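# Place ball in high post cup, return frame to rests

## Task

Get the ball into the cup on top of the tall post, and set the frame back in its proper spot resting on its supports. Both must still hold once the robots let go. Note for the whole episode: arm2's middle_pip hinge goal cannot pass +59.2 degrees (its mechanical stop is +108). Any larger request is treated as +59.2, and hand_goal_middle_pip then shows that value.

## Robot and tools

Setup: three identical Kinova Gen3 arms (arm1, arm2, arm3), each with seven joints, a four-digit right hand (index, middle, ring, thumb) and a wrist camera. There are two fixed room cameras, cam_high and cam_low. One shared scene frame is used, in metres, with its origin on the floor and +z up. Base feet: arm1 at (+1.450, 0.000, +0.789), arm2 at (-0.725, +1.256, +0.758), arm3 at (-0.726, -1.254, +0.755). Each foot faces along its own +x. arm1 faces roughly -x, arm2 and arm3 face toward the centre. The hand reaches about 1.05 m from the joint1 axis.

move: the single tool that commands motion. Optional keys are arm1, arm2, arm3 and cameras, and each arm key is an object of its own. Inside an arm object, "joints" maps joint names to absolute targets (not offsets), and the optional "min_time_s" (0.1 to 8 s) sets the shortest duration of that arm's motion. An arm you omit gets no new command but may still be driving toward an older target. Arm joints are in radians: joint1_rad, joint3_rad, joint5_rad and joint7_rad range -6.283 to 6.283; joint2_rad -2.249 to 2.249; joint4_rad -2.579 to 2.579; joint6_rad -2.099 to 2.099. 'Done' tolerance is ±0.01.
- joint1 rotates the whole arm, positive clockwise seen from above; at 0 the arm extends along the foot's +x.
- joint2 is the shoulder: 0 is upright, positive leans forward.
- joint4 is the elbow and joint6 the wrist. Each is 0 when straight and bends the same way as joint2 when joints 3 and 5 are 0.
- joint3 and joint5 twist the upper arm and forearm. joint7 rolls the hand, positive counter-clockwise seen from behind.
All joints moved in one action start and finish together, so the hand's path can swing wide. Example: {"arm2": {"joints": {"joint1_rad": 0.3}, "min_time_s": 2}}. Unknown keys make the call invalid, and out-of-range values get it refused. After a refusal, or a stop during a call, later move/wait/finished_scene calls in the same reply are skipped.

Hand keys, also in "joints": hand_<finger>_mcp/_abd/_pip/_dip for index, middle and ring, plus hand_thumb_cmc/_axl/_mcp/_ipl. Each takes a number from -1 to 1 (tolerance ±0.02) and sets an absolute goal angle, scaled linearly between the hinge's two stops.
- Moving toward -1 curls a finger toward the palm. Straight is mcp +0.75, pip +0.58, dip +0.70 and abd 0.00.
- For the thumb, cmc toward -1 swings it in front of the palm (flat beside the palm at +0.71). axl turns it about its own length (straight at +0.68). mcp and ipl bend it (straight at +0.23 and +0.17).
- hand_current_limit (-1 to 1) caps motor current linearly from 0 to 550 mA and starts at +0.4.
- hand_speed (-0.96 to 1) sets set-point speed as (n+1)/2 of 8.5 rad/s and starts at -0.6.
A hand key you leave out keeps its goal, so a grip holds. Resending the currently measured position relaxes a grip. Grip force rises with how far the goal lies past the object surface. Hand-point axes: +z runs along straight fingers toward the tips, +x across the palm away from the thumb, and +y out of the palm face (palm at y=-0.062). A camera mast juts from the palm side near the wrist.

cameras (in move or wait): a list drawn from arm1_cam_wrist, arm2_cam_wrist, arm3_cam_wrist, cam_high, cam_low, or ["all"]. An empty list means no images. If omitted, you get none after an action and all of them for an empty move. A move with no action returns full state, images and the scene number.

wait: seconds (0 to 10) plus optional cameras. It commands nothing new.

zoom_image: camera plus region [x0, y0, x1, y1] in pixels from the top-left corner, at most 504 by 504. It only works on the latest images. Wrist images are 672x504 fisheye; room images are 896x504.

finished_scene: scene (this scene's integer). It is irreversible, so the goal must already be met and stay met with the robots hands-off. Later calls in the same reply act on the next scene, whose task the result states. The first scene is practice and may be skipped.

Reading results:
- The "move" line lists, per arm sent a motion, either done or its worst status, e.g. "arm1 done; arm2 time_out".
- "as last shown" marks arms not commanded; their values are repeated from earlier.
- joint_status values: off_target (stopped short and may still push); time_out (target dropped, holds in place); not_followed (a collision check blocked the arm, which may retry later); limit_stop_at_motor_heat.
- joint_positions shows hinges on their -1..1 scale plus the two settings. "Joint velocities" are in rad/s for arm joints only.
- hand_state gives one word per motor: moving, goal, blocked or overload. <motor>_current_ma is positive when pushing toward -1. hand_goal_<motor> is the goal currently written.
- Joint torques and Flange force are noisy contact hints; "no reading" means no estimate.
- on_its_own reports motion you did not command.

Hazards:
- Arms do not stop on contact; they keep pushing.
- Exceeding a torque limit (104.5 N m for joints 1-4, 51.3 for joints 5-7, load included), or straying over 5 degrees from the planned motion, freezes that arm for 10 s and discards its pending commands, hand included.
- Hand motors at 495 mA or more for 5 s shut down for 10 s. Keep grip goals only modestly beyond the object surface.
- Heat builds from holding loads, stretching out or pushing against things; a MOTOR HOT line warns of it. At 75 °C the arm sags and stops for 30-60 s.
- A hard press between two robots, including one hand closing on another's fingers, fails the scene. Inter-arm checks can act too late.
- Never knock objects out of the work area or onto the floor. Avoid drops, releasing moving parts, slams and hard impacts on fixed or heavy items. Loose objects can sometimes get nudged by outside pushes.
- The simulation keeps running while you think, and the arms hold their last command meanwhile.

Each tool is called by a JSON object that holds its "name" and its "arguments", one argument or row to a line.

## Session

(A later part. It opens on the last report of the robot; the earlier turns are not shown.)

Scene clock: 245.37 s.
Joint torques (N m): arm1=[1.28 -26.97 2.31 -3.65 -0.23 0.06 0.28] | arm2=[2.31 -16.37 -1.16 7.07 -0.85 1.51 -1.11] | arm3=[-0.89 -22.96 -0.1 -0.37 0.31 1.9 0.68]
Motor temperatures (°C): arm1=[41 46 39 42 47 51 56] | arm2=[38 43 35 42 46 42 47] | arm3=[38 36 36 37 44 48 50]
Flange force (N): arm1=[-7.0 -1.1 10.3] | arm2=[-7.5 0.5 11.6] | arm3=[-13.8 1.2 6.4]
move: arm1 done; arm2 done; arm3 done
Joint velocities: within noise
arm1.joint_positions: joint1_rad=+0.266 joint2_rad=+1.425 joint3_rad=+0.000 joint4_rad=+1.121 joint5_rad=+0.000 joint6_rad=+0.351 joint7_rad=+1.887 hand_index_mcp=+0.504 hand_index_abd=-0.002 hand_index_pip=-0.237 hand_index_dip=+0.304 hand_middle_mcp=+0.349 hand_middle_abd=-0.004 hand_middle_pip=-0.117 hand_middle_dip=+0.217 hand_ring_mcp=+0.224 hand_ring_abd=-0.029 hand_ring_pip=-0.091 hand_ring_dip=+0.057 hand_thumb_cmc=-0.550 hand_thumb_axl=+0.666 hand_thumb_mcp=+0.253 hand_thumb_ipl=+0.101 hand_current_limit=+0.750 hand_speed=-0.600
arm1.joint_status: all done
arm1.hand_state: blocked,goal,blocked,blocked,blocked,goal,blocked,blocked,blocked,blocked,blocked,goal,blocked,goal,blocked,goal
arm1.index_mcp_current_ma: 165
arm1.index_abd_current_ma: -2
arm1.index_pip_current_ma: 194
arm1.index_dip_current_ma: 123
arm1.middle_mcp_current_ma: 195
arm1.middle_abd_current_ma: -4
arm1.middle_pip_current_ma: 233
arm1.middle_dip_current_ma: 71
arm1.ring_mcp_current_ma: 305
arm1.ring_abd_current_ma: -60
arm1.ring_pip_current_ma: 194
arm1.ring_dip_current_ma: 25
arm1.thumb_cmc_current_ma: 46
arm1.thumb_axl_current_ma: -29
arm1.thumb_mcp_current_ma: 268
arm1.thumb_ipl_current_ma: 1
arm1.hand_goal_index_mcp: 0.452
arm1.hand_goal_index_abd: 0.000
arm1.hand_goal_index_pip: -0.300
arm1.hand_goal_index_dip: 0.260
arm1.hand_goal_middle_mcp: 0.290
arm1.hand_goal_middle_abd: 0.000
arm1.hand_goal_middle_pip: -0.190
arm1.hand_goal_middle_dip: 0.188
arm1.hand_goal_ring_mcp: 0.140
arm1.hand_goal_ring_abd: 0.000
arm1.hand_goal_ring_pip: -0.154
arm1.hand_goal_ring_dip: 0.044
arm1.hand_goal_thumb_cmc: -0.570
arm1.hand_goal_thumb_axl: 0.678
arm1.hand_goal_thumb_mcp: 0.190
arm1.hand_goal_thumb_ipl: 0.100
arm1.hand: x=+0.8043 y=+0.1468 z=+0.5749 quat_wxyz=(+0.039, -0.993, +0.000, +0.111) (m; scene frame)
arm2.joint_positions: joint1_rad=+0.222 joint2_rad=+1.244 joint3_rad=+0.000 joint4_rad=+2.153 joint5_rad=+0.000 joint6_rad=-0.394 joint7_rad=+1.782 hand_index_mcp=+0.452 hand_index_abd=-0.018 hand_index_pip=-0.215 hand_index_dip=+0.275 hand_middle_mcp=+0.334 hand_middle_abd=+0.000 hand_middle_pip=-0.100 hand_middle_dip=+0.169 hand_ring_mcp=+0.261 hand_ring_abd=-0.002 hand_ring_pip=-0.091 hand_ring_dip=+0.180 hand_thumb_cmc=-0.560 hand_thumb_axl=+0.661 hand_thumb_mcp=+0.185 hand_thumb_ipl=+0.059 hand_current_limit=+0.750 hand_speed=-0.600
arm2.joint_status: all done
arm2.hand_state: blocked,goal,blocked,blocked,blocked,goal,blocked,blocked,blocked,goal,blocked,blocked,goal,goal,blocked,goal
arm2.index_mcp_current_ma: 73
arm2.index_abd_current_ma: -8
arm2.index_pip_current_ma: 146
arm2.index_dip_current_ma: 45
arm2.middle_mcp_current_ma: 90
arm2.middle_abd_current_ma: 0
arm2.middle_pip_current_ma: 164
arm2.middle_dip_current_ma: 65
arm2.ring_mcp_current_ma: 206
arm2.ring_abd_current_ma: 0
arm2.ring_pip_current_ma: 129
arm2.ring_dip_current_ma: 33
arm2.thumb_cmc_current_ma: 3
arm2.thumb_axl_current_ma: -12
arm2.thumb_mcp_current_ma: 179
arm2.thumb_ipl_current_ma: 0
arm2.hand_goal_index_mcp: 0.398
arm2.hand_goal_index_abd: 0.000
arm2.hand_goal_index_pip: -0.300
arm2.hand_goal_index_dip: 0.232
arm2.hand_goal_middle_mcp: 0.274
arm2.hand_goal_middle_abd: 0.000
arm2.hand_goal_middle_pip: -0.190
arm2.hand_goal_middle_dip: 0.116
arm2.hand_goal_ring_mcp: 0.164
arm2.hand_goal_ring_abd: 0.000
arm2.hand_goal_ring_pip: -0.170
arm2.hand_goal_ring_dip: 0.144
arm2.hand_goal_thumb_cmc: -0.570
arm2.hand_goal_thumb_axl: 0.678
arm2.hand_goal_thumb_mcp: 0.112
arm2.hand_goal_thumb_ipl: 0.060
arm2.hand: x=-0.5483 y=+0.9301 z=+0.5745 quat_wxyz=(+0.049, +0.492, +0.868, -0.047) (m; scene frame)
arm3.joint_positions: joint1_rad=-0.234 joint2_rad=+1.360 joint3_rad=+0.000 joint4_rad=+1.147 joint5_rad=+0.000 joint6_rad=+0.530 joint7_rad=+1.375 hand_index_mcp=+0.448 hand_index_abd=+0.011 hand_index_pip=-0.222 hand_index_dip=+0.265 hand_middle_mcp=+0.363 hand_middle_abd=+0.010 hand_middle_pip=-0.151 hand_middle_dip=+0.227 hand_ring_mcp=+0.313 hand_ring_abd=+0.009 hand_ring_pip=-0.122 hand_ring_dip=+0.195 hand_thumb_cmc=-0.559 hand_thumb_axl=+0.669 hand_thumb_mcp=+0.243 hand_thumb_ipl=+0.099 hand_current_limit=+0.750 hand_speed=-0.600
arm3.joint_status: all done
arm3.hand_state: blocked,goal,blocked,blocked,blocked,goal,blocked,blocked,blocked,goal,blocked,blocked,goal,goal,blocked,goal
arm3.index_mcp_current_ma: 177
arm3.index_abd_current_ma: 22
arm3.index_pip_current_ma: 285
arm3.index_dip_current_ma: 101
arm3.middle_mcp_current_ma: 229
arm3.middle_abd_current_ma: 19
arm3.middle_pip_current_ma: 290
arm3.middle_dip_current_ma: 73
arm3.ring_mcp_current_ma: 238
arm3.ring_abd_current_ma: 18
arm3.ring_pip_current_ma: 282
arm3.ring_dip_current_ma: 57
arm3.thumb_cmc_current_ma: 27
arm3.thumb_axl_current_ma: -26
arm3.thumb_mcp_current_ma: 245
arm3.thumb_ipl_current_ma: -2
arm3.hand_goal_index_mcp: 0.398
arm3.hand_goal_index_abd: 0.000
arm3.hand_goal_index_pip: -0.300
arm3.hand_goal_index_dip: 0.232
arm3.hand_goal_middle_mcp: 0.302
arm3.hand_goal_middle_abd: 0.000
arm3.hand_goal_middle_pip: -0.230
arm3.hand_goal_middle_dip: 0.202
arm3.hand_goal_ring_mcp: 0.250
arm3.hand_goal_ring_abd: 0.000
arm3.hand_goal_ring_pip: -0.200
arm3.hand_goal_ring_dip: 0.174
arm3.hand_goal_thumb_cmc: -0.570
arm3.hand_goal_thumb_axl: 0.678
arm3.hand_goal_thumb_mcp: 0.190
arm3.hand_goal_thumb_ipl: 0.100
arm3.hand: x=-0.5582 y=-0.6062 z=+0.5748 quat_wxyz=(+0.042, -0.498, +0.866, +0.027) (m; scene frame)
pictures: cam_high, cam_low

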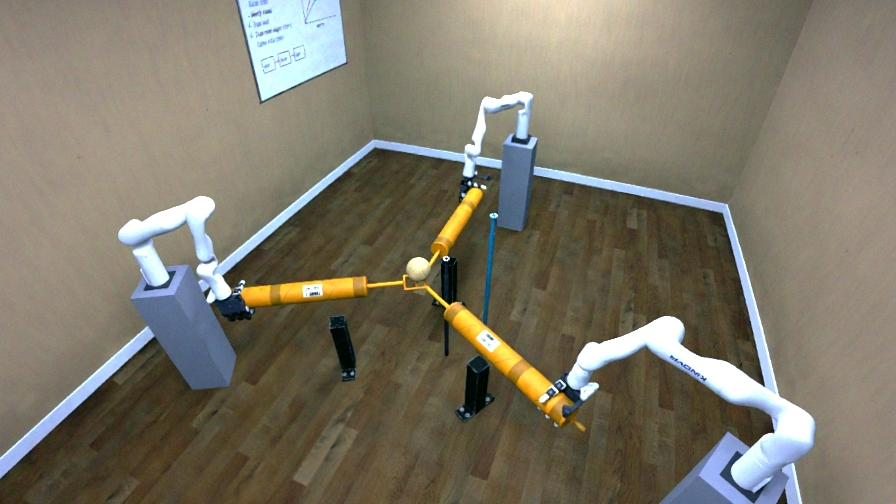

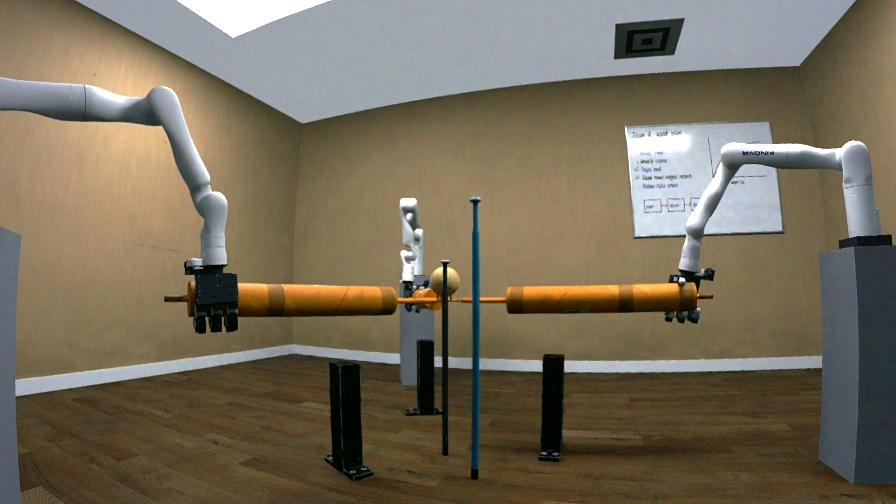

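{"name": "move", "arguments": {
  "arm1": {"joints":{"joint1_rad":0.2662,"joint2_rad":1.2166,"joint4_rad":1.2474,"joint6_rad":0.4333,"joint7_rad":1.8880},"min_time_s":2.5},
  "arm2": {"joints":{"joint1_rad":0.2233,"joint2_rad":0.9509,"joint4_rad":2.2656,"joint6_rad":-0.2145,"joint7_rad":1.7840},"min_time_s":2.5},
  "arm3": {"joints":{"joint1_rad":-0.2319,"joint2_rad":1.1610,"joint4_rad":1.2425,"joint6_rad":0.6335,"joint7_rad":1.3771},"min_time_s":2.5},
  "cameras": ["cam_low"]
}}

{"name": "move", "arguments": {
  "arm1": {"joints":{"joint1_rad":0.2670,"joint2_rad":1.0324,"joint4_rad":1.2902,"joint6_rad":0.5747,"joint7_rad":1.8887},"min_time_s":2.5},
  "arm2": {"joints":{"joint1_rad":0.2249,"joint2_rad":0.6383,"joint4_rad":2.2852,"joint6_rad":0.0784,"joint7_rad":1.7856},"min_time_s":2.5},
  "arm3": {"joints":{"joint1_rad":-0.2296,"joint2_rad":0.9886,"joint4_rad":1.2564,"joint6_rad":0.7919,"joint7_rad":1.3794},"min_time_s":2.5},
  "cameras": ["cam_high","cam_low"]
}}

Scene clock: 250.50 s.
Joint torques (N m): arm1=[0.58 -26.83 1.6 -4.31 -0.38 0.09 0.3] | arm2=[2.22 -15.37 -0.96 6.6 -0.81 2.04 -1.03] | arm3=[-0.04 -23.08 0.59 -0.99 0.52 2.12 0.68]
Motor temperatures (°C): arm1=[41 46 39 42 47 51 56] | arm2=[38 43 35 42 46 42 47] | arm3=[38 36 36 37 44 48 50]
Flange force (N): arm1=[-6.9 -2.0 9.2] | arm2=[-10.7 0.7 11.9] | arm3=[-13.9 2.6 5.5]
move: arm1 done; arm2 done; arm3 done
Joint velocities: within noise
arm1.joint_positions: joint1_rad=+0.266 joint2_rad=+1.217 joint3_rad=+0.000 joint4_rad=+1.247 joint5_rad=+0.000 joint6_rad=+0.433 joint7_rad=+1.888 hand_index_mcp=+0.506 hand_index_abd=-0.002 hand_index_pip=-0.237 hand_index_dip=+0.304 hand_middle_mcp=+0.350 hand_middle_abd=-0.009 hand_middle_pip=-0.117 hand_middle_dip=+0.217 hand_ring_mcp=+0.224 hand_ring_abd=-0.030 hand_ring_pip=-0.091 hand_ring_dip=+0.057 hand_thumb_cmc=-0.548 hand_thumb_axl=+0.666 hand_thumb_mcp=+0.251 hand_thumb_ipl=+0.101 hand_current_limit=+0.750 hand_speed=-0.600
arm1.joint_status: all done
arm1.hand_state: blocked,goal,blocked,blocked,blocked,goal,blocked,blocked,blocked,blocked,blocked,goal,blocked,goal,blocked,goal
arm1.index_mcp_current_ma: 171
arm1.index_abd_current_ma: -2
arm1.index_pip_current_ma: 194
arm1.index_dip_current_ma: 123
arm1.middle_mcp_current_ma: 196
arm1.middle_abd_current_ma: -14
arm1.middle_pip_current_ma: 233
arm1.middle_dip_current_ma: 71
arm1.ring_mcp_current_ma: 305
arm1.ring_abd_current_ma: -64
arm1.ring_pip_current_ma: 194
arm1.ring_dip_current_ma: 25
arm1.thumb_cmc_current_ma: 51
arm1.thumb_axl_current_ma: -29
arm1.thumb_mcp_current_ma: 260
arm1.thumb_ipl_current_ma: 1
arm1.hand_goal_index_mcp: 0.452
arm1.hand_goal_index_abd: 0.000
arm1.hand_goal_index_pip: -0.300
arm1.hand_goal_index_dip: 0.260
arm1.hand_goal_middle_mcp: 0.290
arm1.hand_goal_middle_abd: 0.000
arm1.hand_goal_middle_pip: -0.190
arm1.hand_goal_middle_dip: 0.188
arm1.hand_goal_ring_mcp: 0.140
arm1.hand_goal_ring_abd: 0.000
arm1.hand_goal_ring_pip: -0.154
arm1.hand_goal_ring_dip: 0.044
arm1.hand_goal_thumb_cmc: -0.570
arm1.hand_goal_thumb_axl: 0.678
arm1.hand_goal_thumb_mcp: 0.190
arm1.hand_goal_thumb_ipl: 0.100
arm1.hand: x=+0.8043 y=+0.1467 z=+0.6749 quat_wxyz=(+0.039, -0.993, +0.000, +0.111) (m; scene frame)
arm2.joint_positions: joint1_rad=+0.223 joint2_rad=+0.951 joint3_rad=+0.000 joint4_rad=+2.266 joint5_rad=+0.000 joint6_rad=-0.214 joint7_rad=+1.784 hand_index_mcp=+0.452 hand_index_abd=-0.015 hand_index_pip=-0.215 hand_index_dip=+0.276 hand_middle_mcp=+0.335 hand_middle_abd=+0.003 hand_middle_pip=-0.100 hand_middle_dip=+0.170 hand_ring_mcp=+0.262 hand_ring_abd=+0.001 hand_ring_pip=-0.091 hand_ring_dip=+0.180 hand_thumb_cmc=-0.556 hand_thumb_axl=+0.661 hand_thumb_mcp=+0.183 hand_thumb_ipl=+0.059 hand_current_limit=+0.750 hand_speed=-0.600
arm2.joint_status: all done
arm2.hand_state: blocked,goal,blocked,blocked,blocked,goal,blocked,blocked,blocked,goal,blocked,blocked,goal,goal,blocked,goal
arm2.index_mcp_current_ma: 75
arm2.index_abd_current_ma: -6
arm2.index_pip_current_ma: 147
arm2.index_dip_current_ma: 47
arm2.middle_mcp_current_ma: 92
arm2.middle_abd_current_ma: 0
arm2.middle_pip_current_ma: 164
arm2.middle_dip_current_ma: 67
arm2.ring_mcp_current_ma: 209
arm2.ring_abd_current_ma: 0
arm2.ring_pip_current_ma: 129
arm2.ring_dip_current_ma: 34
arm2.thumb_cmc_current_ma: 6
arm2.thumb_axl_current_ma: -12
arm2.thumb_mcp_current_ma: 169
arm2.thumb_ipl_current_ma: 0
arm2.hand_goal_index_mcp: 0.398
arm2.hand_goal_index_abd: 0.000
arm2.hand_goal_index_pip: -0.300
arm2.hand_goal_index_dip: 0.232
arm2.hand_goal_middle_mcp: 0.274
arm2.hand_goal_middle_abd: 0.000
arm2.hand_goal_middle_pip: -0.190
arm2.hand_goal_middle_dip: 0.116
arm2.hand_goal_ring_mcp: 0.164
arm2.hand_goal_ring_abd: 0.000
arm2.hand_goal_ring_pip: -0.170
arm2.hand_goal_ring_dip: 0.144
arm2.hand_goal_thumb_cmc: -0.570
arm2.hand_goal_thumb_axl: 0.678
arm2.hand_goal_thumb_mcp: 0.112
arm2.hand_goal_thumb_ipl: 0.060
arm2.hand: x=-0.5484 y=+0.9301 z=+0.6745 quat_wxyz=(+0.049, +0.492, +0.868, -0.047) (m; scene frame)
arm3.joint_positions: joint1_rad=-0.232 joint2_rad=+1.161 joint3_rad=+0.000 joint4_rad=+1.242 joint5_rad=+0.000 joint6_rad=+0.633 joint7_rad=+1.377 hand_index_mcp=+0.448 hand_index_abd=+0.011 hand_index_pip=-0.223 hand_index_dip=+0.265 hand_middle_mcp=+0.363 hand_middle_abd=+0.011 hand_middle_pip=-0.151 hand_middle_dip=+0.227 hand_ring_mcp=+0.313 hand_ring_abd=+0.011 hand_ring_pip=-0.125 hand_ring_dip=+0.195 hand_thumb_cmc=-0.559 hand_thumb_axl=+0.669 hand_thumb_mcp=+0.238 hand_thumb_ipl=+0.099 hand_current_limit=+0.750 hand_speed=-0.600
arm3.joint_status: all done
arm3.hand_state: blocked,goal,blocked,blocked,blocked,goal,blocked,blocked,blocked,goal,blocked,blocked,goal,goal,blocked,goal
arm3.index_mcp_current_ma: 178
arm3.index_abd_current_ma: 21
arm3.index_pip_current_ma: 282
arm3.index_dip_current_ma: 100
arm3.middle_mcp_current_ma: 229
arm3.middle_abd_current_ma: 22
arm3.middle_pip_current_ma: 290
arm3.middle_dip_current_ma: 73
arm3.ring_mcp_current_ma: 238
arm3.ring_abd_current_ma: 22
arm3.ring_pip_current_ma: 273
arm3.ring_dip_current_ma: 57
arm3.thumb_cmc_current_ma: 28
arm3.thumb_axl_current_ma: -26
arm3.thumb_mcp_current_ma: 217
arm3.thumb_ipl_current_ma: -3
arm3.hand_goal_index_mcp: 0.398
arm3.hand_goal_index_abd: 0.000
arm3.hand_goal_index_pip: -0.300
arm3.hand_goal_index_dip: 0.232
arm3.hand_goal_middle_mcp: 0.302
arm3.hand_goal_middle_abd: 0.000
arm3.hand_goal_middle_pip: -0.230
arm3.hand_goal_middle_dip: 0.202
arm3.hand_goal_ring_mcp: 0.250
arm3.hand_goal_ring_abd: 0.000
arm3.hand_goal_ring_pip: -0.200
arm3.hand_goal_ring_dip: 0.174
arm3.hand_goal_thumb_cmc: -0.570
arm3.hand_goal_thumb_axl: 0.678
arm3.hand_goal_thumb_mcp: 0.190
arm3.hand_goal_thumb_ipl: 0.100
arm3.hand: x=-0.5582 y=-0.6061 z=+0.6747 quat_wxyz=(+0.042, -0.498, +0.866, +0.027) (m; scene frame)
pictures: cam_low

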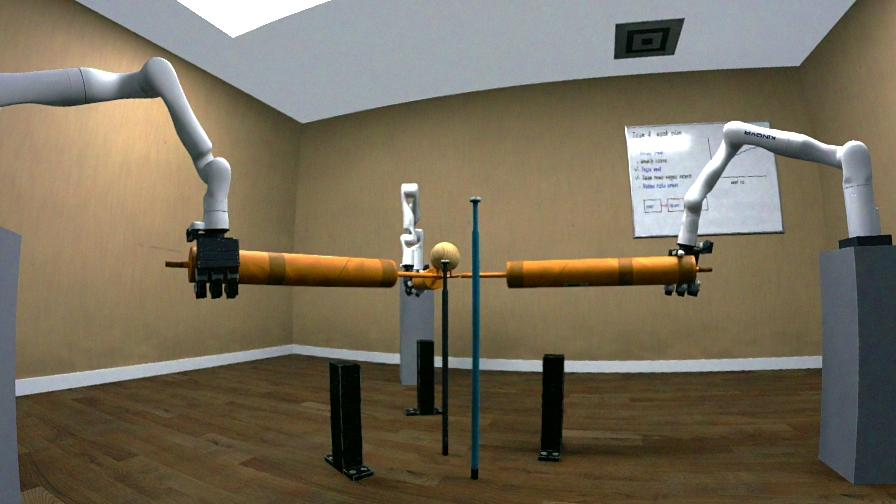

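Scene clock: 253.37 s.
Joint torques (N m): arm1=[0.02 -26.5 1.09 -5.43 -0.6 0.18 0.28] | arm2=[2.31 -14.24 -0.77 4.45 -0.79 2.49 -0.91] | arm3=[0.58 -23.16 1.14 -2.23 0.69 2.23 0.74]
Motor temperatures (°C): arm1=[41 47 39 42 47 51 56] | arm2=[38 43 35 42 46 42 47] | arm3=[38 37 36 37 44 48 50]
Flange force (N): arm1=[-6.7 -2.7 8.4] | arm2=[-13.7 2.7 11.7] | arm3=[-13.7 3.6 4.4]
move: arm1 done; arm2 done; arm3 done
Joint velocities: within noise
arm1.joint_positions: joint1_rad=+0.267 joint2_rad=+1.032 joint3_rad=+0.000 joint4_rad=+1.290 joint5_rad=+0.000 joint6_rad=+0.575 joint7_rad=+1.889 hand_index_mcp=+0.507 hand_index_abd=-0.002 hand_index_pip=-0.237 hand_index_dip=+0.304 hand_middle_mcp=+0.351 hand_middle_abd=-0.011 hand_middle_pip=-0.117 hand_middle_dip=+0.217 hand_ring_mcp=+0.224 hand_ring_abd=-0.031 hand_ring_pip=-0.091 hand_ring_dip=+0.057 hand_thumb_cmc=-0.547 hand_thumb_axl=+0.666 hand_thumb_mcp=+0.250 hand_thumb_ipl=+0.101 hand_current_limit=+0.750 hand_speed=-0.600
arm1.joint_status: all done
arm1.hand_state: blocked,goal,blocked,blocked,blocked,goal,blocked,blocked,blocked,blocked,blocked,goal,blocked,goal,blocked,goal
arm1.index_mcp_current_ma: 174
arm1.index_abd_current_ma: -2
arm1.index_pip_current_ma: 194
arm1.index_dip_current_ma: 123
arm1.middle_mcp_current_ma: 199
arm1.middle_abd_current_ma: -16
arm1.middle_pip_current_ma: 233
arm1.middle_dip_current_ma: 71
arm1.ring_mcp_current_ma: 305
arm1.ring_abd_current_ma: -65
arm1.ring_pip_current_ma: 194
arm1.ring_dip_current_ma: 25
arm1.thumb_cmc_current_ma: 53
arm1.thumb_axl_current_ma: -29
arm1.thumb_mcp_current_ma: 255
arm1.thumb_ipl_current_ma: 1
arm1.hand_goal_index_mcp: 0.452
arm1.hand_goal_index_abd: 0.000
arm1.hand_goal_index_pip: -0.300
arm1.hand_goal_index_dip: 0.260
arm1.hand_goal_middle_mcp: 0.290
arm1.hand_goal_middle_abd: 0.000
arm1.hand_goal_middle_pip: -0.190
arm1.hand_goal_middle_dip: 0.188
arm1.hand_goal_ring_mcp: 0.140
arm1.hand_goal_ring_abd: 0.000
arm1.hand_goal_ring_pip: -0.154
arm1.hand_goal_ring_dip: 0.044
arm1.hand_goal_thumb_cmc: -0.570
arm1.hand_goal_thumb_axl: 0.678
arm1.hand_goal_thumb_mcp: 0.190
arm1.hand_goal_thumb_ipl: 0.100
arm1.hand: x=+0.8043 y=+0.1467 z=+0.7749 quat_wxyz=(+0.039, -0.993, +0.000, +0.111) (m; scene frame)
arm2.joint_positions: joint1_rad=+0.225 joint2_rad=+0.638 joint3_rad=+0.000 joint4_rad=+2.285 joint5_rad=+0.000 joint6_rad=+0.078 joint7_rad=+1.786 hand_index_mcp=+0.452 hand_index_abd=-0.013 hand_index_pip=-0.214 hand_index_dip=+0.276 hand_middle_mcp=+0.335 hand_middle_abd=+0.005 hand_middle_pip=-0.100 hand_middle_dip=+0.171 hand_ring_mcp=+0.262 hand_ring_abd=+0.003 hand_ring_pip=-0.091 hand_ring_dip=+0.182 hand_thumb_cmc=-0.554 hand_thumb_axl=+0.661 hand_thumb_mcp=+0.182 hand_thumb_ipl=+0.059 hand_current_limit=+0.750 hand_speed=-0.600
arm2.joint_status: all done
arm2.hand_state: blocked,goal,blocked,blocked,blocked,goal,blocked,blocked,blocked,goal,blocked,blocked,goal,goal,blocked,goal
arm2.index_mcp_current_ma: 75
arm2.index_abd_current_ma: -4
arm2.index_pip_current_ma: 149
arm2.index_dip_current_ma: 48
arm2.middle_mcp_current_ma: 92
arm2.middle_abd_current_ma: 1
arm2.middle_pip_current_ma: 164
arm2.middle_dip_current_ma: 70
arm2.ring_mcp_current_ma: 210
arm2.ring_abd_current_ma: 0
arm2.ring_pip_current_ma: 129
arm2.ring_dip_current_ma: 36
arm2.thumb_cmc_current_ma: 8
arm2.thumb_axl_current_ma: -12
arm2.thumb_mcp_current_ma: 163
arm2.thumb_ipl_current_ma: 0
arm2.hand_goal_index_mcp: 0.398
arm2.hand_goal_index_abd: 0.000
arm2.hand_goal_index_pip: -0.300
arm2.hand_goal_index_dip: 0.232
arm2.hand_goal_middle_mcp: 0.274
arm2.hand_goal_middle_abd: 0.000
arm2.hand_goal_middle_pip: -0.190
arm2.hand_goal_middle_dip: 0.116
arm2.hand_goal_ring_mcp: 0.164
arm2.hand_goal_ring_abd: 0.000
arm2.hand_goal_ring_pip: -0.170
arm2.hand_goal_ring_dip: 0.144
arm2.hand_goal_thumb_cmc: -0.570
arm2.hand_goal_thumb_axl: 0.678
arm2.hand_goal_thumb_mcp: 0.112
arm2.hand_goal_thumb_ipl: 0.060
arm2.hand: x=-0.5485 y=+0.9300 z=+0.7745 quat_wxyz=(+0.049, +0.492, +0.868, -0.047) (m; scene frame)
arm3.joint_positions: joint1_rad=-0.230 joint2_rad=+0.989 joint3_rad=+0.000 joint4_rad=+1.256 joint5_rad=+0.000 joint6_rad=+0.792 joint7_rad=+1.379 hand_index_mcp=+0.448 hand_index_abd=+0.011 hand_index_pip=-0.224 hand_index_dip=+0.264 hand_middle_mcp=+0.363 hand_middle_abd=+0.012 hand_middle_pip=-0.153 hand_middle_dip=+0.227 hand_ring_mcp=+0.313 hand_ring_abd=+0.011 hand_ring_pip=-0.128 hand_ring_dip=+0.195 hand_thumb_cmc=-0.559 hand_thumb_axl=+0.669 hand_thumb_mcp=+0.235 hand_thumb_ipl=+0.098 hand_current_limit=+0.750 hand_speed=-0.600
arm3.joint_status: all done
arm3.hand_state: blocked,goal,blocked,blocked,blocked,goal,blocked,blocked,blocked,goal,blocked,blocked,goal,goal,blocked,goal
arm3.index_mcp_current_ma: 178
arm3.index_abd_current_ma: 23
arm3.index_pip_current_ma: 276
arm3.index_dip_current_ma: 97
arm3.middle_mcp_current_ma: 229
arm3.middle_abd_current_ma: 24
arm3.middle_pip_current_ma: 280
arm3.middle_dip_current_ma: 73
arm3.ring_mcp_current_ma: 238
arm3.ring_abd_current_ma: 22
arm3.ring_pip_current_ma: 259
arm3.ring_dip_current_ma: 57
arm3.thumb_cmc_current_ma: 28
arm3.thumb_axl_current_ma: -26
arm3.thumb_mcp_current_ma: 198
arm3.thumb_ipl_current_ma: -4
arm3.hand_goal_index_mcp: 0.398
arm3.hand_goal_index_abd: 0.000
arm3.hand_goal_index_pip: -0.300
arm3.hand_goal_index_dip: 0.232
arm3.hand_goal_middle_mcp: 0.302
arm3.hand_goal_middle_abd: 0.000
arm3.hand_goal_middle_pip: -0.230
arm3.hand_goal_middle_dip: 0.202
arm3.hand_goal_ring_mcp: 0.250
arm3.hand_goal_ring_abd: 0.000
arm3.hand_goal_ring_pip: -0.200
arm3.hand_goal_ring_dip: 0.174
arm3.hand_goal_thumb_cmc: -0.570
arm3.hand_goal_thumb_axl: 0.678
arm3.hand_goal_thumb_mcp: 0.190
arm3.hand_goal_thumb_ipl: 0.100
arm3.hand: x=-0.5581 y=-0.6061 z=+0.7747 quat_wxyz=(+0.042, -0.498, +0.866, +0.027) (m; scene frame)
pictures: cam_high, cam_low

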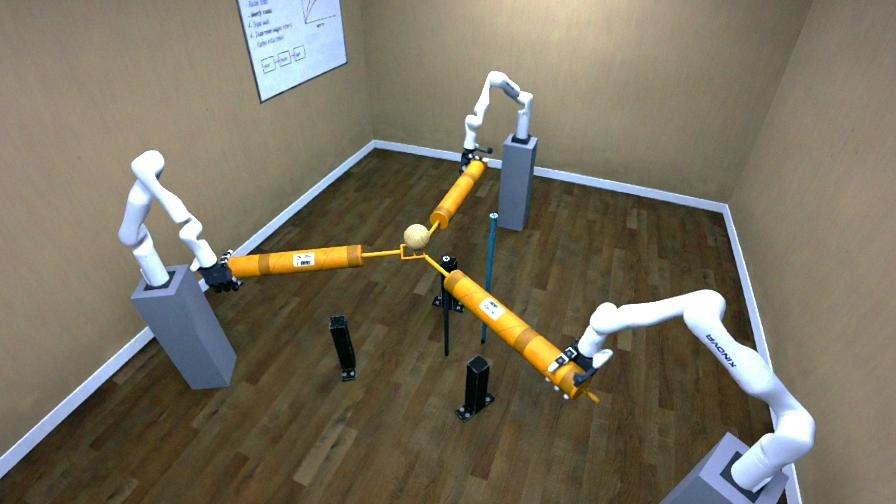

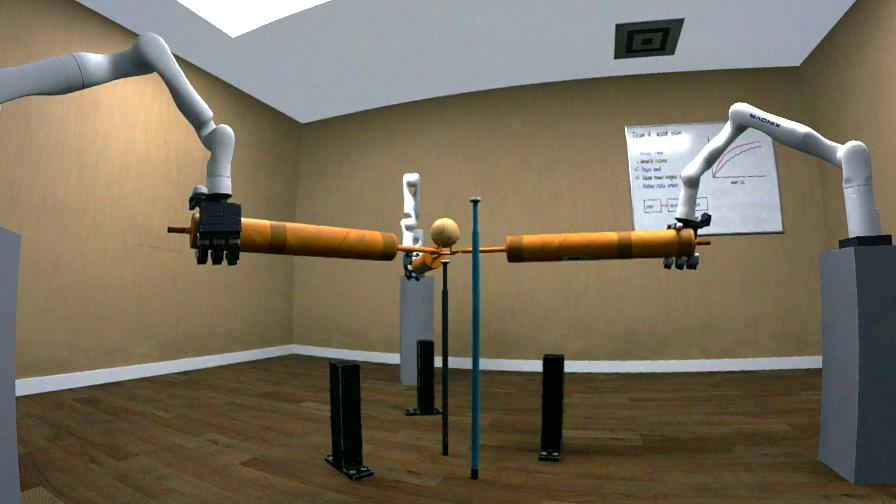

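{"name": "move", "arguments": {
  "arm1": {"joints":{"joint1_rad":0.2676,"joint2_rad":0.9065,"joint4_rad":1.2675,"joint6_rad":0.7233,"joint7_rad":1.8893},"min_time_s":2.2},
  "arm2": {"joints":{"joint1_rad":0.2261,"joint2_rad":0.4075,"joint4_rad":2.2303,"joint6_rad":0.3642,"joint7_rad":1.7868},"min_time_s":2.2},
  "arm3": {"joints":{"joint1_rad":-0.2278,"joint2_rad":0.8750,"joint4_rad":1.2098,"joint6_rad":0.9521,"joint7_rad":1.3813},"min_time_s":2.2},
  "cameras": ["cam_low"]
}}

{"name": "move", "arguments": {
  "arm1": {"joints":{"joint1_rad":0.2682,"joint2_rad":0.8055,"joint4_rad":1.1930,"joint6_rad":0.8988,"joint7_rad":1.8899},"min_time_s":2.2},
  "arm2": {"joints":{"joint1_rad":0.2273,"joint2_rad":0.2231,"joint4_rad":2.1199,"joint6_rad":0.6591,"joint7_rad":1.7880},"min_time_s":2.2},
  "arm3": {"joints":{"joint1_rad":-0.2259,"joint2_rad":0.7894,"joint4_rad":1.1090,"joint6_rad":1.1385,"joint7_rad":1.3831},"min_time_s":2.2},
  "cameras": ["cam_high","cam_low"]
}}

Scene clock: 258.57 s.
Joint torques (N m): arm1=[-0.7 -25.96 0.42 -6.12 -0.93 0.4 0.33] | arm2=[2.74 -13.59 -0.31 0.47 -0.48 2.15 -0.73] | arm3=[0.57 -24.05 1 -5.21 0.38 1.16 0.41]
Motor temperatures (°C): arm1=[41 47 39 42 47 51 56] | arm2=[38 43 35 42 46 42 47] | arm3=[38 37 36 37 44 48 50]
Flange force (N): arm1=[-7.5 -3.8 7.7] | arm2=[-13.1 4.7 10.3] | arm3=[-10.0 2.5 3.5]
move: arm1 done; arm2 done; arm3 done
Joint velocities: within noise
arm1.joint_positions: joint1_rad=+0.268 joint2_rad=+0.907 joint3_rad=+0.000 joint4_rad=+1.267 joint5_rad=+0.000 joint6_rad=+0.723 joint7_rad=+1.889 hand_index_mcp=+0.508 hand_index_abd=+0.000 hand_index_pip=-0.237 hand_index_dip=+0.304 hand_middle_mcp=+0.352 hand_middle_abd=-0.009 hand_middle_pip=-0.117 hand_middle_dip=+0.217 hand_ring_mcp=+0.225 hand_ring_abd=-0.031 hand_ring_pip=-0.091 hand_ring_dip=+0.057 hand_thumb_cmc=-0.548 hand_thumb_axl=+0.666 hand_thumb_mcp=+0.248 hand_thumb_ipl=+0.101 hand_current_limit=+0.750 hand_speed=-0.600
arm1.joint_status: all done
arm1.hand_state: blocked,goal,blocked,blocked,blocked,goal,blocked,blocked,blocked,blocked,blocked,goal,blocked,goal,blocked,goal
arm1.index_mcp_current_ma: 182
arm1.index_abd_current_ma: 0
arm1.index_pip_current_ma: 194
arm1.index_dip_current_ma: 123
arm1.middle_mcp_current_ma: 207
arm1.middle_abd_current_ma: -13
arm1.middle_pip_current_ma: 233
arm1.middle_dip_current_ma: 71
arm1.ring_mcp_current_ma: 310
arm1.ring_abd_current_ma: -66
arm1.ring_pip_current_ma: 194
arm1.ring_dip_current_ma: 25
arm1.thumb_cmc_current_ma: 53
arm1.thumb_axl_current_ma: -29
arm1.thumb_mcp_current_ma: 244
arm1.thumb_ipl_current_ma: 1
arm1.hand_goal_index_mcp: 0.452
arm1.hand_goal_index_abd: 0.000
arm1.hand_goal_index_pip: -0.300
arm1.hand_goal_index_dip: 0.260
arm1.hand_goal_middle_mcp: 0.290
arm1.hand_goal_middle_abd: 0.000
arm1.hand_goal_middle_pip: -0.190
arm1.hand_goal_middle_dip: 0.188
arm1.hand_goal_ring_mcp: 0.140
arm1.hand_goal_ring_abd: 0.000
arm1.hand_goal_ring_pip: -0.154
arm1.hand_goal_ring_dip: 0.044
arm1.hand_goal_thumb_cmc: -0.570
arm1.hand_goal_thumb_axl: 0.678
arm1.hand_goal_thumb_mcp: 0.190
arm1.hand_goal_thumb_ipl: 0.100
arm1.hand: x=+0.8042 y=+0.1467 z=+0.8549 quat_wxyz=(+0.039, -0.993, +0.000, +0.111) (m; scene frame)
arm2.joint_positions: joint1_rad=+0.226 joint2_rad=+0.407 joint3_rad=+0.000 joint4_rad=+2.230 joint5_rad=+0.000 joint6_rad=+0.364 joint7_rad=+1.787 hand_index_mcp=+0.454 hand_index_abd=-0.013 hand_index_pip=-0.214 hand_index_dip=+0.276 hand_middle_mcp=+0.335 hand_middle_abd=+0.006 hand_middle_pip=-0.100 hand_middle_dip=+0.172 hand_ring_mcp=+0.262 hand_ring_abd=+0.004 hand_ring_pip=-0.091 hand_ring_dip=+0.183 hand_thumb_cmc=-0.554 hand_thumb_axl=+0.661 hand_thumb_mcp=+0.181 hand_thumb_ipl=+0.059 hand_current_limit=+0.750 hand_speed=-0.600
arm2.joint_status: all done
arm2.hand_state: blocked,goal,blocked,blocked,blocked,goal,blocked,blocked,blocked,goal,blocked,blocked,goal,goal,blocked,goal
arm2.index_mcp_current_ma: 79
arm2.index_abd_current_ma: -5
arm2.index_pip_current_ma: 149
arm2.index_dip_current_ma: 48
arm2.middle_mcp_current_ma: 92
arm2.middle_abd_current_ma: 1
arm2.middle_pip_current_ma: 164
arm2.middle_dip_current_ma: 73
arm2.ring_mcp_current_ma: 210
arm2.ring_abd_current_ma: 0
arm2.ring_pip_current_ma: 129
arm2.ring_dip_current_ma: 39
arm2.thumb_cmc_current_ma: 8
arm2.thumb_axl_current_ma: -12
arm2.thumb_mcp_current_ma: 162
arm2.thumb_ipl_current_ma: 0
arm2.hand_goal_index_mcp: 0.398
arm2.hand_goal_index_abd: 0.000
arm2.hand_goal_index_pip: -0.300
arm2.hand_goal_index_dip: 0.232
arm2.hand_goal_middle_mcp: 0.274
arm2.hand_goal_middle_abd: 0.000
arm2.hand_goal_middle_pip: -0.190
arm2.hand_goal_middle_dip: 0.116
arm2.hand_goal_ring_mcp: 0.164
arm2.hand_goal_ring_abd: 0.000
arm2.hand_goal_ring_pip: -0.170
arm2.hand_goal_ring_dip: 0.144
arm2.hand_goal_thumb_cmc: -0.570
arm2.hand_goal_thumb_axl: 0.678
arm2.hand_goal_thumb_mcp: 0.112
arm2.hand_goal_thumb_ipl: 0.060
arm2.hand: x=-0.5485 y=+0.9300 z=+0.8545 quat_wxyz=(+0.049, +0.492, +0.868, -0.047) (m; scene frame)
arm3.joint_positions: joint1_rad=-0.228 joint2_rad=+0.875 joint3_rad=+0.000 joint4_rad=+1.210 joint5_rad=+0.000 joint6_rad=+0.952 joint7_rad=+1.381 hand_index_mcp=+0.448 hand_index_abd=+0.004 hand_index_pip=-0.224 hand_index_dip=+0.264 hand_middle_mcp=+0.363 hand_middle_abd=+0.004 hand_middle_pip=-0.153 hand_middle_dip=+0.227 hand_ring_mcp=+0.313 hand_ring_abd=+0.004 hand_ring_pip=-0.128 hand_ring_dip=+0.195 hand_thumb_cmc=-0.562 hand_thumb_axl=+0.669 hand_thumb_mcp=+0.234 hand_thumb_ipl=+0.098 hand_current_limit=+0.750 hand_speed=-0.600
arm3.joint_status: all done
arm3.hand_state: blocked,goal,blocked,blocked,blocked,goal,blocked,blocked,blocked,goal,blocked,blocked,goal,goal,blocked,goal
arm3.index_mcp_current_ma: 179
arm3.index_abd_current_ma: 6
arm3.index_pip_current_ma: 276
arm3.index_dip_current_ma: 96
arm3.middle_mcp_current_ma: 229
arm3.middle_abd_current_ma: 6
arm3.middle_pip_current_ma: 280
arm3.middle_dip_current_ma: 73
arm3.ring_mcp_current_ma: 238
arm3.ring_abd_current_ma: 7
arm3.ring_pip_current_ma: 259
arm3.ring_dip_current_ma: 57
arm3.thumb_cmc_current_ma: 18
arm3.thumb_axl_current_ma: -26
arm3.thumb_mcp_current_ma: 197
arm3.thumb_ipl_current_ma: -4
arm3.hand_goal_index_mcp: 0.398
arm3.hand_goal_index_abd: 0.000
arm3.hand_goal_index_pip: -0.300
arm3.hand_goal_index_dip: 0.232
arm3.hand_goal_middle_mcp: 0.302
arm3.hand_goal_middle_abd: 0.000
arm3.hand_goal_middle_pip: -0.230
arm3.hand_goal_middle_dip: 0.202
arm3.hand_goal_ring_mcp: 0.250
arm3.hand_goal_ring_abd: 0.000
arm3.hand_goal_ring_pip: -0.200
arm3.hand_goal_ring_dip: 0.174
arm3.hand_goal_thumb_cmc: -0.570
arm3.hand_goal_thumb_axl: 0.678
arm3.hand_goal_thumb_mcp: 0.190
arm3.hand_goal_thumb_ipl: 0.100
arm3.hand: x=-0.5581 y=-0.6060 z=+0.8548 quat_wxyz=(+0.042, -0.498, +0.866, +0.027) (m; scene frame)
pictures: cam_low

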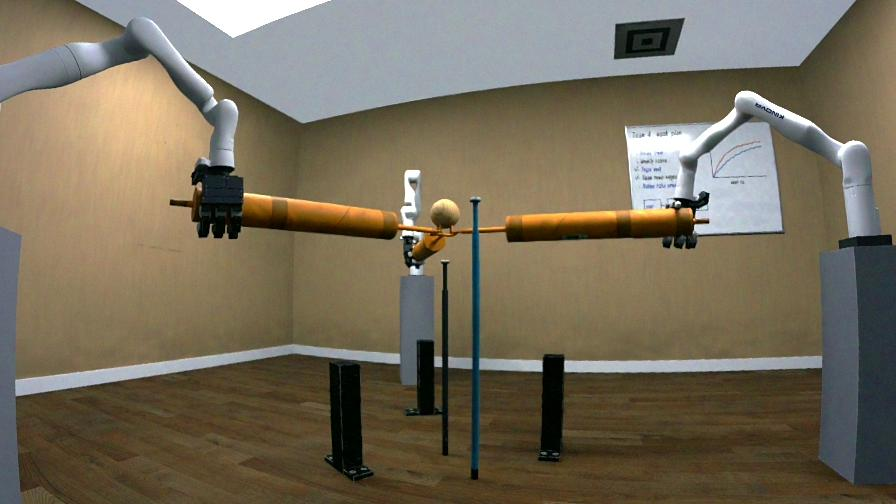

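Scene clock: 261.10 s.
Joint torques (N m): arm1=[-0.91 -25.87 0.26 -7.48 -1.2 0.22 0.33] | arm2=[2.72 -12.95 -0.43 -2.06 -0.41 2.38 -0.83] | arm3=[0.99 -23.95 1.26 -6 0.57 1.39 0.45]
Motor temperatures (°C): arm1=[41 47 39 42 47 51 56] | arm2=[38 43 35 42 46 42 47] | arm3=[38 37 36 37 44 48 50]
Flange force (N): arm1=[-7.3 -3.8 6.9] | arm2=[-13.8 0.2 9.4] | arm3=[-10.6 3.4 2.9]
move: arm1 done; arm2 done; arm3 done
Joint velocities: within noise
arm1.joint_positions: joint1_rad=+0.268 joint2_rad=+0.805 joint3_rad=+0.000 joint4_rad=+1.193 joint5_rad=+0.000 joint6_rad=+0.899 joint7_rad=+1.890 hand_index_mcp=+0.509 hand_index_abd=-0.003 hand_index_pip=-0.237 hand_index_dip=+0.304 hand_middle_mcp=+0.353 hand_middle_abd=-0.011 hand_middle_pip=-0.117 hand_middle_dip=+0.216 hand_ring_mcp=+0.226 hand_ring_abd=-0.032 hand_ring_pip=-0.091 hand_ring_dip=+0.057 hand_thumb_cmc=-0.548 hand_thumb_axl=+0.666 hand_thumb_mcp=+0.247 hand_thumb_ipl=+0.101 hand_current_limit=+0.750 hand_speed=-0.600
arm1.joint_status: all done
arm1.hand_state: blocked,goal,blocked,blocked,blocked,goal,blocked,blocked,blocked,blocked,blocked,goal,blocked,goal,blocked,goal
arm1.index_mcp_current_ma: 184
arm1.index_abd_current_ma: -3
arm1.index_pip_current_ma: 194
arm1.index_dip_current_ma: 123
arm1.middle_mcp_current_ma: 209
arm1.middle_abd_current_ma: -18
arm1.middle_pip_current_ma: 233
arm1.middle_dip_current_ma: 70
arm1.ring_mcp_current_ma: 314
arm1.ring_abd_current_ma: -69
arm1.ring_pip_current_ma: 194
arm1.ring_dip_current_ma: 25
arm1.thumb_cmc_current_ma: 50
arm1.thumb_axl_current_ma: -29
arm1.thumb_mcp_current_ma: 240
arm1.thumb_ipl_current_ma: 1
arm1.hand_goal_index_mcp: 0.452
arm1.hand_goal_index_abd: 0.000
arm1.hand_goal_index_pip: -0.300
arm1.hand_goal_index_dip: 0.260
arm1.hand_goal_middle_mcp: 0.290
arm1.hand_goal_middle_abd: 0.000
arm1.hand_goal_middle_pip: -0.190
arm1.hand_goal_middle_dip: 0.188
arm1.hand_goal_ring_mcp: 0.140
arm1.hand_goal_ring_abd: 0.000
arm1.hand_goal_ring_pip: -0.154
arm1.hand_goal_ring_dip: 0.044
arm1.hand_goal_thumb_cmc: -0.570
arm1.hand_goal_thumb_axl: 0.678
arm1.hand_goal_thumb_mcp: 0.190
arm1.hand_goal_thumb_ipl: 0.100
arm1.hand: x=+0.8042 y=+0.1467 z=+0.9349 quat_wxyz=(+0.039, -0.993, +0.000, +0.110) (m; scene frame)
arm2.joint_positions: joint1_rad=+0.227 joint2_rad=+0.223 joint3_rad=+0.000 joint4_rad=+2.120 joint5_rad=+0.000 joint6_rad=+0.659 joint7_rad=+1.788 hand_index_mcp=+0.454 hand_index_abd=-0.012 hand_index_pip=-0.214 hand_index_dip=+0.276 hand_middle_mcp=+0.335 hand_middle_abd=+0.007 hand_middle_pip=-0.100 hand_middle_dip=+0.173 hand_ring_mcp=+0.262 hand_ring_abd=+0.004 hand_ring_pip=-0.091 hand_ring_dip=+0.184 hand_thumb_cmc=-0.554 hand_thumb_axl=+0.661 hand_thumb_mcp=+0.181 hand_thumb_ipl=+0.059 hand_current_limit=+0.750 hand_speed=-0.600
arm2.joint_status: all done
arm2.hand_state: blocked,goal,blocked,blocked,blocked,goal,blocked,blocked,blocked,goal,blocked,blocked,goal,goal,blocked,goal
arm2.index_mcp_current_ma: 79
arm2.index_abd_current_ma: -4
arm2.index_pip_current_ma: 149
arm2.index_dip_current_ma: 48
arm2.middle_mcp_current_ma: 92
arm2.middle_abd_current_ma: 1
arm2.middle_pip_current_ma: 164
arm2.middle_dip_current_ma: 75
arm2.ring_mcp_current_ma: 210
arm2.ring_abd_current_ma: 1
arm2.ring_pip_current_ma: 129
arm2.ring_dip_current_ma: 40
arm2.thumb_cmc_current_ma: 8
arm2.thumb_axl_current_ma: -12
arm2.thumb_mcp_current_ma: 161
arm2.thumb_ipl_current_ma: 0
arm2.hand_goal_index_mcp: 0.398
arm2.hand_goal_index_abd: 0.000
arm2.hand_goal_index_pip: -0.300
arm2.hand_goal_index_dip: 0.232
arm2.hand_goal_middle_mcp: 0.274
arm2.hand_goal_middle_abd: 0.000
arm2.hand_goal_middle_pip: -0.190
arm2.hand_goal_middle_dip: 0.116
arm2.hand_goal_ring_mcp: 0.164
arm2.hand_goal_ring_abd: 0.000
arm2.hand_goal_ring_pip: -0.170
arm2.hand_goal_ring_dip: 0.144
arm2.hand_goal_thumb_cmc: -0.570
arm2.hand_goal_thumb_axl: 0.678
arm2.hand_goal_thumb_mcp: 0.112
arm2.hand_goal_thumb_ipl: 0.060
arm2.hand: x=-0.5486 y=+0.9301 z=+0.9345 quat_wxyz=(+0.049, +0.492, +0.868, -0.047) (m; scene frame)
arm3.joint_positions: joint1_rad=-0.226 joint2_rad=+0.789 joint3_rad=+0.000 joint4_rad=+1.109 joint5_rad=+0.000 joint6_rad=+1.138 joint7_rad=+1.383 hand_index_mcp=+0.448 hand_index_abd=+0.006 hand_index_pip=-0.224 hand_index_dip=+0.264 hand_middle_mcp=+0.363 hand_middle_abd=+0.005 hand_middle_pip=-0.153 hand_middle_dip=+0.227 hand_ring_mcp=+0.313 hand_ring_abd=+0.004 hand_ring_pip=-0.128 hand_ring_dip=+0.195 hand_thumb_cmc=-0.562 hand_thumb_axl=+0.669 hand_thumb_mcp=+0.232 hand_thumb_ipl=+0.098 hand_current_limit=+0.750 hand_speed=-0.600
arm3.joint_status: all done
arm3.hand_state: blocked,goal,blocked,blocked,blocked,goal,blocked,blocked,blocked,goal,blocked,blocked,goal,goal,blocked,goal
arm3.index_mcp_current_ma: 179
arm3.index_abd_current_ma: 11
arm3.index_pip_current_ma: 276
arm3.index_dip_current_ma: 96
arm3.middle_mcp_current_ma: 229
arm3.middle_abd_current_ma: 8
arm3.middle_pip_current_ma: 278
arm3.middle_dip_current_ma: 73
arm3.ring_mcp_current_ma: 238
arm3.ring_abd_current_ma: 6
arm3.ring_pip_current_ma: 256
arm3.ring_dip_current_ma: 57
arm3.thumb_cmc_current_ma: 18
arm3.thumb_axl_current_ma: -26
arm3.thumb_mcp_current_ma: 185
arm3.thumb_ipl_current_ma: -4
arm3.hand_goal_index_mcp: 0.398
arm3.hand_goal_index_abd: 0.000
arm3.hand_goal_index_pip: -0.300
arm3.hand_goal_index_dip: 0.232
arm3.hand_goal_middle_mcp: 0.302
arm3.hand_goal_middle_abd: 0.000
arm3.hand_goal_middle_pip: -0.230
arm3.hand_goal_middle_dip: 0.202
arm3.hand_goal_ring_mcp: 0.250
arm3.hand_goal_ring_abd: 0.000
arm3.hand_goal_ring_pip: -0.200
arm3.hand_goal_ring_dip: 0.174
arm3.hand_goal_thumb_cmc: -0.570
arm3.hand_goal_thumb_axl: 0.678
arm3.hand_goal_thumb_mcp: 0.190
arm3.hand_goal_thumb_ipl: 0.100
arm3.hand: x=-0.5580 y=-0.6059 z=+0.9348 quat_wxyz=(+0.042, -0.498, +0.866, +0.027) (m; scene frame)
pictures: cam_high, cam_low

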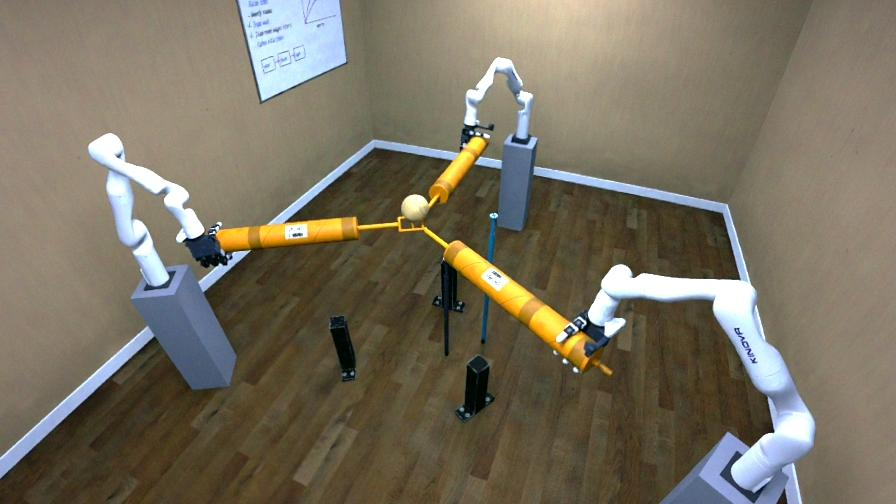

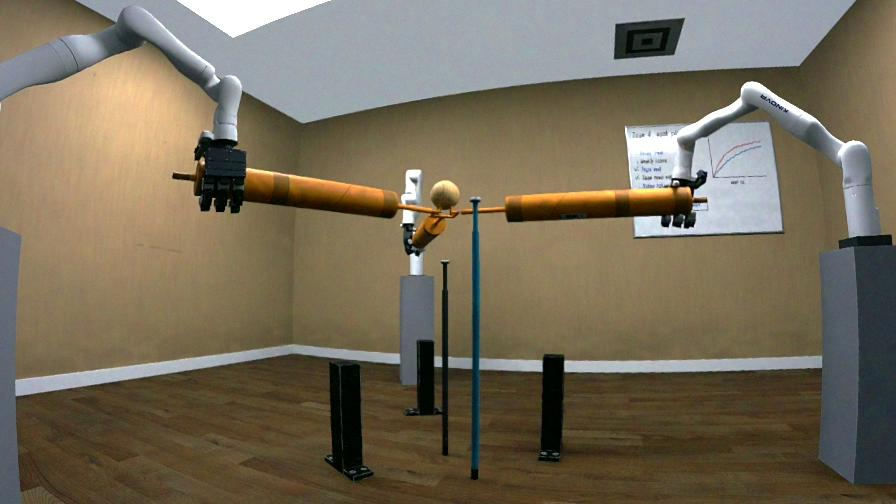

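{"name": "zoom_image", "arguments": {
  "camera": "cam_low",
  "region": [400, 160, 500, 235]
}}

{"name": "zoom_image", "arguments": {
  "camera": "cam_high",
  "region": [380, 180, 510, 245]
}}

Scaled by 5.040 from the camera's 896x504 image, which has a finer 1280x720 frame.

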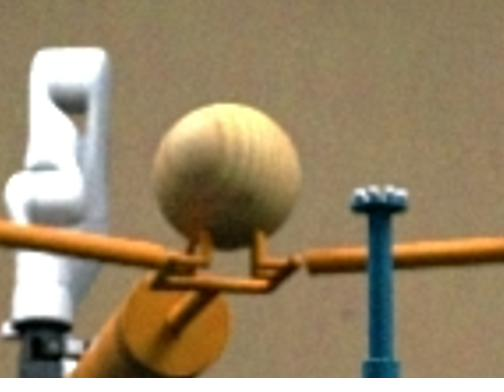

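Scaled by 3.877 from the camera's 896x504 image, which has a finer 1280x720 frame.

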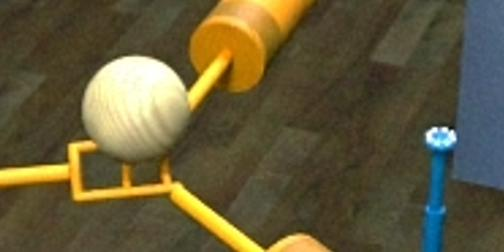

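{"name": "move", "arguments": {
  "arm1": {"joints":{"joint1_rad":0.1823,"joint2_rad":0.6507,"joint4_rad":1.5122,"joint6_rad":0.7343,"joint7_rad":1.8101},"min_time_s":2.6},
  "arm2": {"joints":{"joint1_rad":0.1769,"joint2_rad":0.4001,"joint4_rad":1.8463,"joint6_rad":0.7556,"joint7_rad":1.7437},"min_time_s":2.6},
  "arm3": {"joints":{"joint1_rad":-0.0822,"joint2_rad":0.6838,"joint4_rad":1.3183,"joint6_rad":1.0348,"joint7_rad":1.5329},"min_time_s":2.6},
  "cameras": ["cam_high","cam_low"]
}}

Scene clock: 299.07 s.
Joint torques (N m): arm1=[0.76 -22.25 1.63 -5.98 -0.44 0.51 0.41] | arm2=[2.28 -17.62 -0.95 -4.45 -1.03 1.57 -0.83] | arm3=[-0.62 -22 -0.13 -5.07 -0.02 1.74 0.61]
Motor temperatures (°C): arm1=[40 47 39 43 47 51 56] | arm2=[38 43 35 42 46 43 47] | arm3=[38 37 36 37 44 48 50]
Flange force (N): arm1=[-8.1 -0.4 6.8] | arm2=[-10.9 1.0 9.0] | arm3=[-11.4 -0.6 3.5]
move: arm1 done; arm2 done; arm3 done
Joint velocities: within noise
arm1.joint_positions: joint1_rad=+0.182 joint2_rad=+0.651 joint3_rad=+0.000 joint4_rad=+1.512 joint5_rad=+0.000 joint6_rad=+0.734 joint7_rad=+1.810 hand_index_mcp=+0.516 hand_index_abd=+0.002 hand_index_pip=-0.237 hand_index_dip=+0.293 hand_middle_mcp=+0.353 hand_middle_abd=+0.004 hand_middle_pip=-0.121 hand_middle_dip=+0.216 hand_ring_mcp=+0.229 hand_ring_abd=-0.037 hand_ring_pip=-0.097 hand_ring_dip=+0.050 hand_thumb_cmc=-0.545 hand_thumb_axl=+0.666 hand_thumb_mcp=+0.246 hand_thumb_ipl=+0.101 hand_current_limit=+0.750 hand_speed=-0.600
arm1.joint_status: all done
arm1.hand_state: blocked,goal,blocked,blocked,blocked,goal,blocked,blocked,blocked,blocked,blocked,goal,blocked,goal,blocked,goal
arm1.index_mcp_current_ma: 214
arm1.index_abd_current_ma: 2
arm1.index_pip_current_ma: 194
arm1.index_dip_current_ma: 86
arm1.middle_mcp_current_ma: 211
arm1.middle_abd_current_ma: 5
arm1.middle_pip_current_ma: 219
arm1.middle_dip_current_ma: 70
arm1.ring_mcp_current_ma: 329
arm1.ring_abd_current_ma: -82
arm1.ring_pip_current_ma: 171
arm1.ring_dip_current_ma: 9
arm1.thumb_cmc_current_ma: 60
arm1.thumb_axl_current_ma: -29
arm1.thumb_mcp_current_ma: 232
arm1.thumb_ipl_current_ma: 1
arm1.hand_goal_index_mcp: 0.452
arm1.hand_goal_index_abd: 0.000
arm1.hand_goal_index_pip: -0.300
arm1.hand_goal_index_dip: 0.260
arm1.hand_goal_middle_mcp: 0.290
arm1.hand_goal_middle_abd: 0.000
arm1.hand_goal_middle_pip: -0.190
arm1.hand_goal_middle_dip: 0.188
arm1.hand_goal_ring_mcp: 0.140
arm1.hand_goal_ring_abd: 0.000
arm1.hand_goal_ring_pip: -0.154
arm1.hand_goal_ring_dip: 0.044
arm1.hand_goal_thumb_cmc: -0.570
arm1.hand_goal_thumb_axl: 0.678
arm1.hand_goal_thumb_mcp: 0.190
arm1.hand_goal_thumb_ipl: 0.100
arm1.hand: x=+0.8590 y=+0.0752 z=+0.9353 quat_wxyz=(+0.030, -0.993, -0.003, +0.113) (m; scene frame)
arm2.joint_positions: joint1_rad=+0.177 joint2_rad=+0.400 joint3_rad=+0.000 joint4_rad=+1.846 joint5_rad=+0.000 joint6_rad=+0.756 joint7_rad=+1.744 hand_index_mcp=+0.456 hand_index_abd=-0.012 hand_index_pip=-0.214 hand_index_dip=+0.276 hand_middle_mcp=+0.338 hand_middle_abd=+0.007 hand_middle_pip=-0.100 hand_middle_dip=+0.174 hand_ring_mcp=+0.265 hand_ring_abd=+0.004 hand_ring_pip=-0.091 hand_ring_dip=+0.184 hand_thumb_cmc=-0.554 hand_thumb_axl=+0.661 hand_thumb_mcp=+0.178 hand_thumb_ipl=+0.059 hand_current_limit=+0.750 hand_speed=-0.600
arm2.joint_status: all done
arm2.hand_state: blocked,goal,blocked,blocked,blocked,goal,blocked,blocked,blocked,goal,blocked,blocked,goal,goal,blocked,goal
arm2.index_mcp_current_ma: 85
arm2.index_abd_current_ma: -4
arm2.index_pip_current_ma: 149
arm2.index_dip_current_ma: 48
arm2.middle_mcp_current_ma: 101
arm2.middle_abd_current_ma: 1
arm2.middle_pip_current_ma: 164
arm2.middle_dip_current_ma: 75
arm2.ring_mcp_current_ma: 222
arm2.ring_abd_current_ma: 1
arm2.ring_pip_current_ma: 129
arm2.ring_dip_current_ma: 40
arm2.thumb_cmc_current_ma: 8
arm2.thumb_axl_current_ma: -12
arm2.thumb_mcp_current_ma: 150
arm2.thumb_ipl_current_ma: 0
arm2.hand_goal_index_mcp: 0.398
arm2.hand_goal_index_abd: 0.000
arm2.hand_goal_index_pip: -0.300
arm2.hand_goal_index_dip: 0.232
arm2.hand_goal_middle_mcp: 0.274
arm2.hand_goal_middle_abd: 0.000
arm2.hand_goal_middle_pip: -0.190
arm2.hand_goal_middle_dip: 0.116
arm2.hand_goal_ring_mcp: 0.164
arm2.hand_goal_ring_abd: 0.000
arm2.hand_goal_ring_pip: -0.170
arm2.hand_goal_ring_dip: 0.144
arm2.hand_goal_thumb_cmc: -0.570
arm2.hand_goal_thumb_axl: 0.678
arm2.hand_goal_thumb_mcp: 0.112
arm2.hand_goal_thumb_ipl: 0.060
arm2.hand: x=-0.4982 y=+0.8509 z=+0.9346 quat_wxyz=(+0.051, +0.489, +0.869, -0.045) (m; scene frame)
arm3.joint_positions: joint1_rad=-0.082 joint2_rad=+0.684 joint3_rad=+0.000 joint4_rad=+1.318 joint5_rad=+0.000 joint6_rad=+1.035 joint7_rad=+1.533 hand_index_mcp=+0.449 hand_index_abd=+0.010 hand_index_pip=-0.224 hand_index_dip=+0.264 hand_middle_mcp=+0.363 hand_middle_abd=+0.008 hand_middle_pip=-0.153 hand_middle_dip=+0.227 hand_ring_mcp=+0.313 hand_ring_abd=+0.008 hand_ring_pip=-0.130 hand_ring_dip=+0.195 hand_thumb_cmc=-0.561 hand_thumb_axl=+0.669 hand_thumb_mcp=+0.229 hand_thumb_ipl=+0.098 hand_current_limit=+0.750 hand_speed=-0.600
arm3.joint_status: all done
arm3.hand_state: blocked,goal,blocked,blocked,blocked,goal,blocked,blocked,blocked,goal,blocked,blocked,goal,goal,blocked,goal
arm3.index_mcp_current_ma: 184
arm3.index_abd_current_ma: 20
arm3.index_pip_current_ma: 276
arm3.index_dip_current_ma: 96
arm3.middle_mcp_current_ma: 228
arm3.middle_abd_current_ma: 15
arm3.middle_pip_current_ma: 278
arm3.middle_dip_current_ma: 73
arm3.ring_mcp_current_ma: 238
arm3.ring_abd_current_ma: 16
arm3.ring_pip_current_ma: 249
arm3.ring_dip_current_ma: 58
arm3.thumb_cmc_current_ma: 22
arm3.thumb_axl_current_ma: -26
arm3.thumb_mcp_current_ma: 166
arm3.thumb_ipl_current_ma: -6
arm3.hand_goal_index_mcp: 0.398
arm3.hand_goal_index_abd: 0.000
arm3.hand_goal_index_pip: -0.300
arm3.hand_goal_index_dip: 0.232
arm3.hand_goal_middle_mcp: 0.302
arm3.hand_goal_middle_abd: 0.000
arm3.hand_goal_middle_pip: -0.230
arm3.hand_goal_middle_dip: 0.202
arm3.hand_goal_ring_mcp: 0.250
arm3.hand_goal_ring_abd: 0.000
arm3.hand_goal_ring_pip: -0.200
arm3.hand_goal_ring_dip: 0.174
arm3.hand_goal_thumb_cmc: -0.570
arm3.hand_goal_thumb_axl: 0.678
arm3.hand_goal_thumb_mcp: 0.190
arm3.hand_goal_thumb_ipl: 0.100
arm3.hand: x=-0.4980 y=-0.6854 z=+0.9346 quat_wxyz=(+0.047, -0.501, +0.864, +0.021) (m; scene frame)
pictures: cam_high, cam_low

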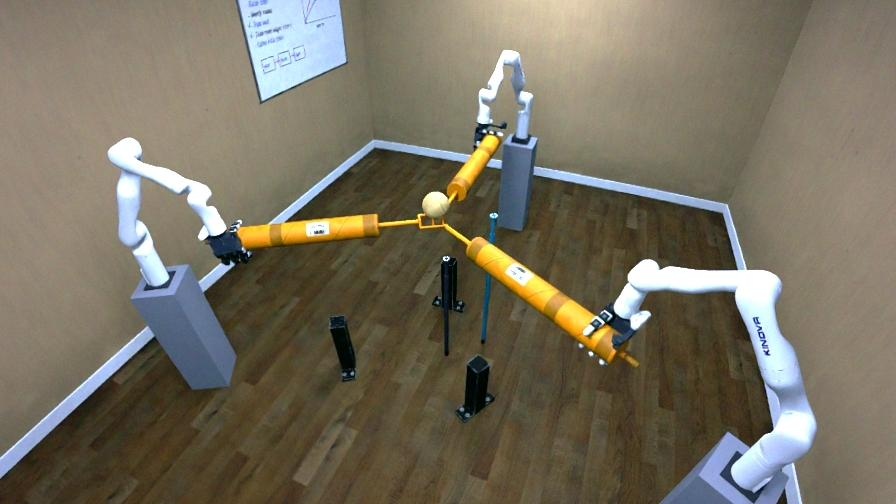

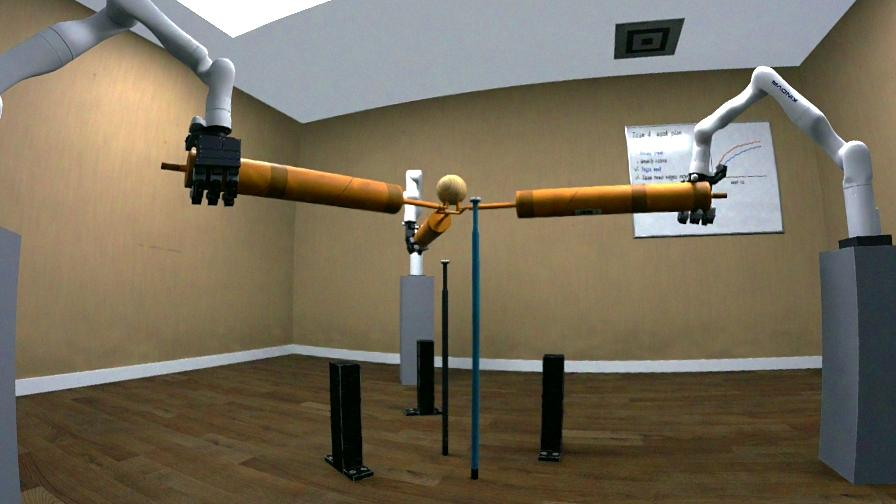

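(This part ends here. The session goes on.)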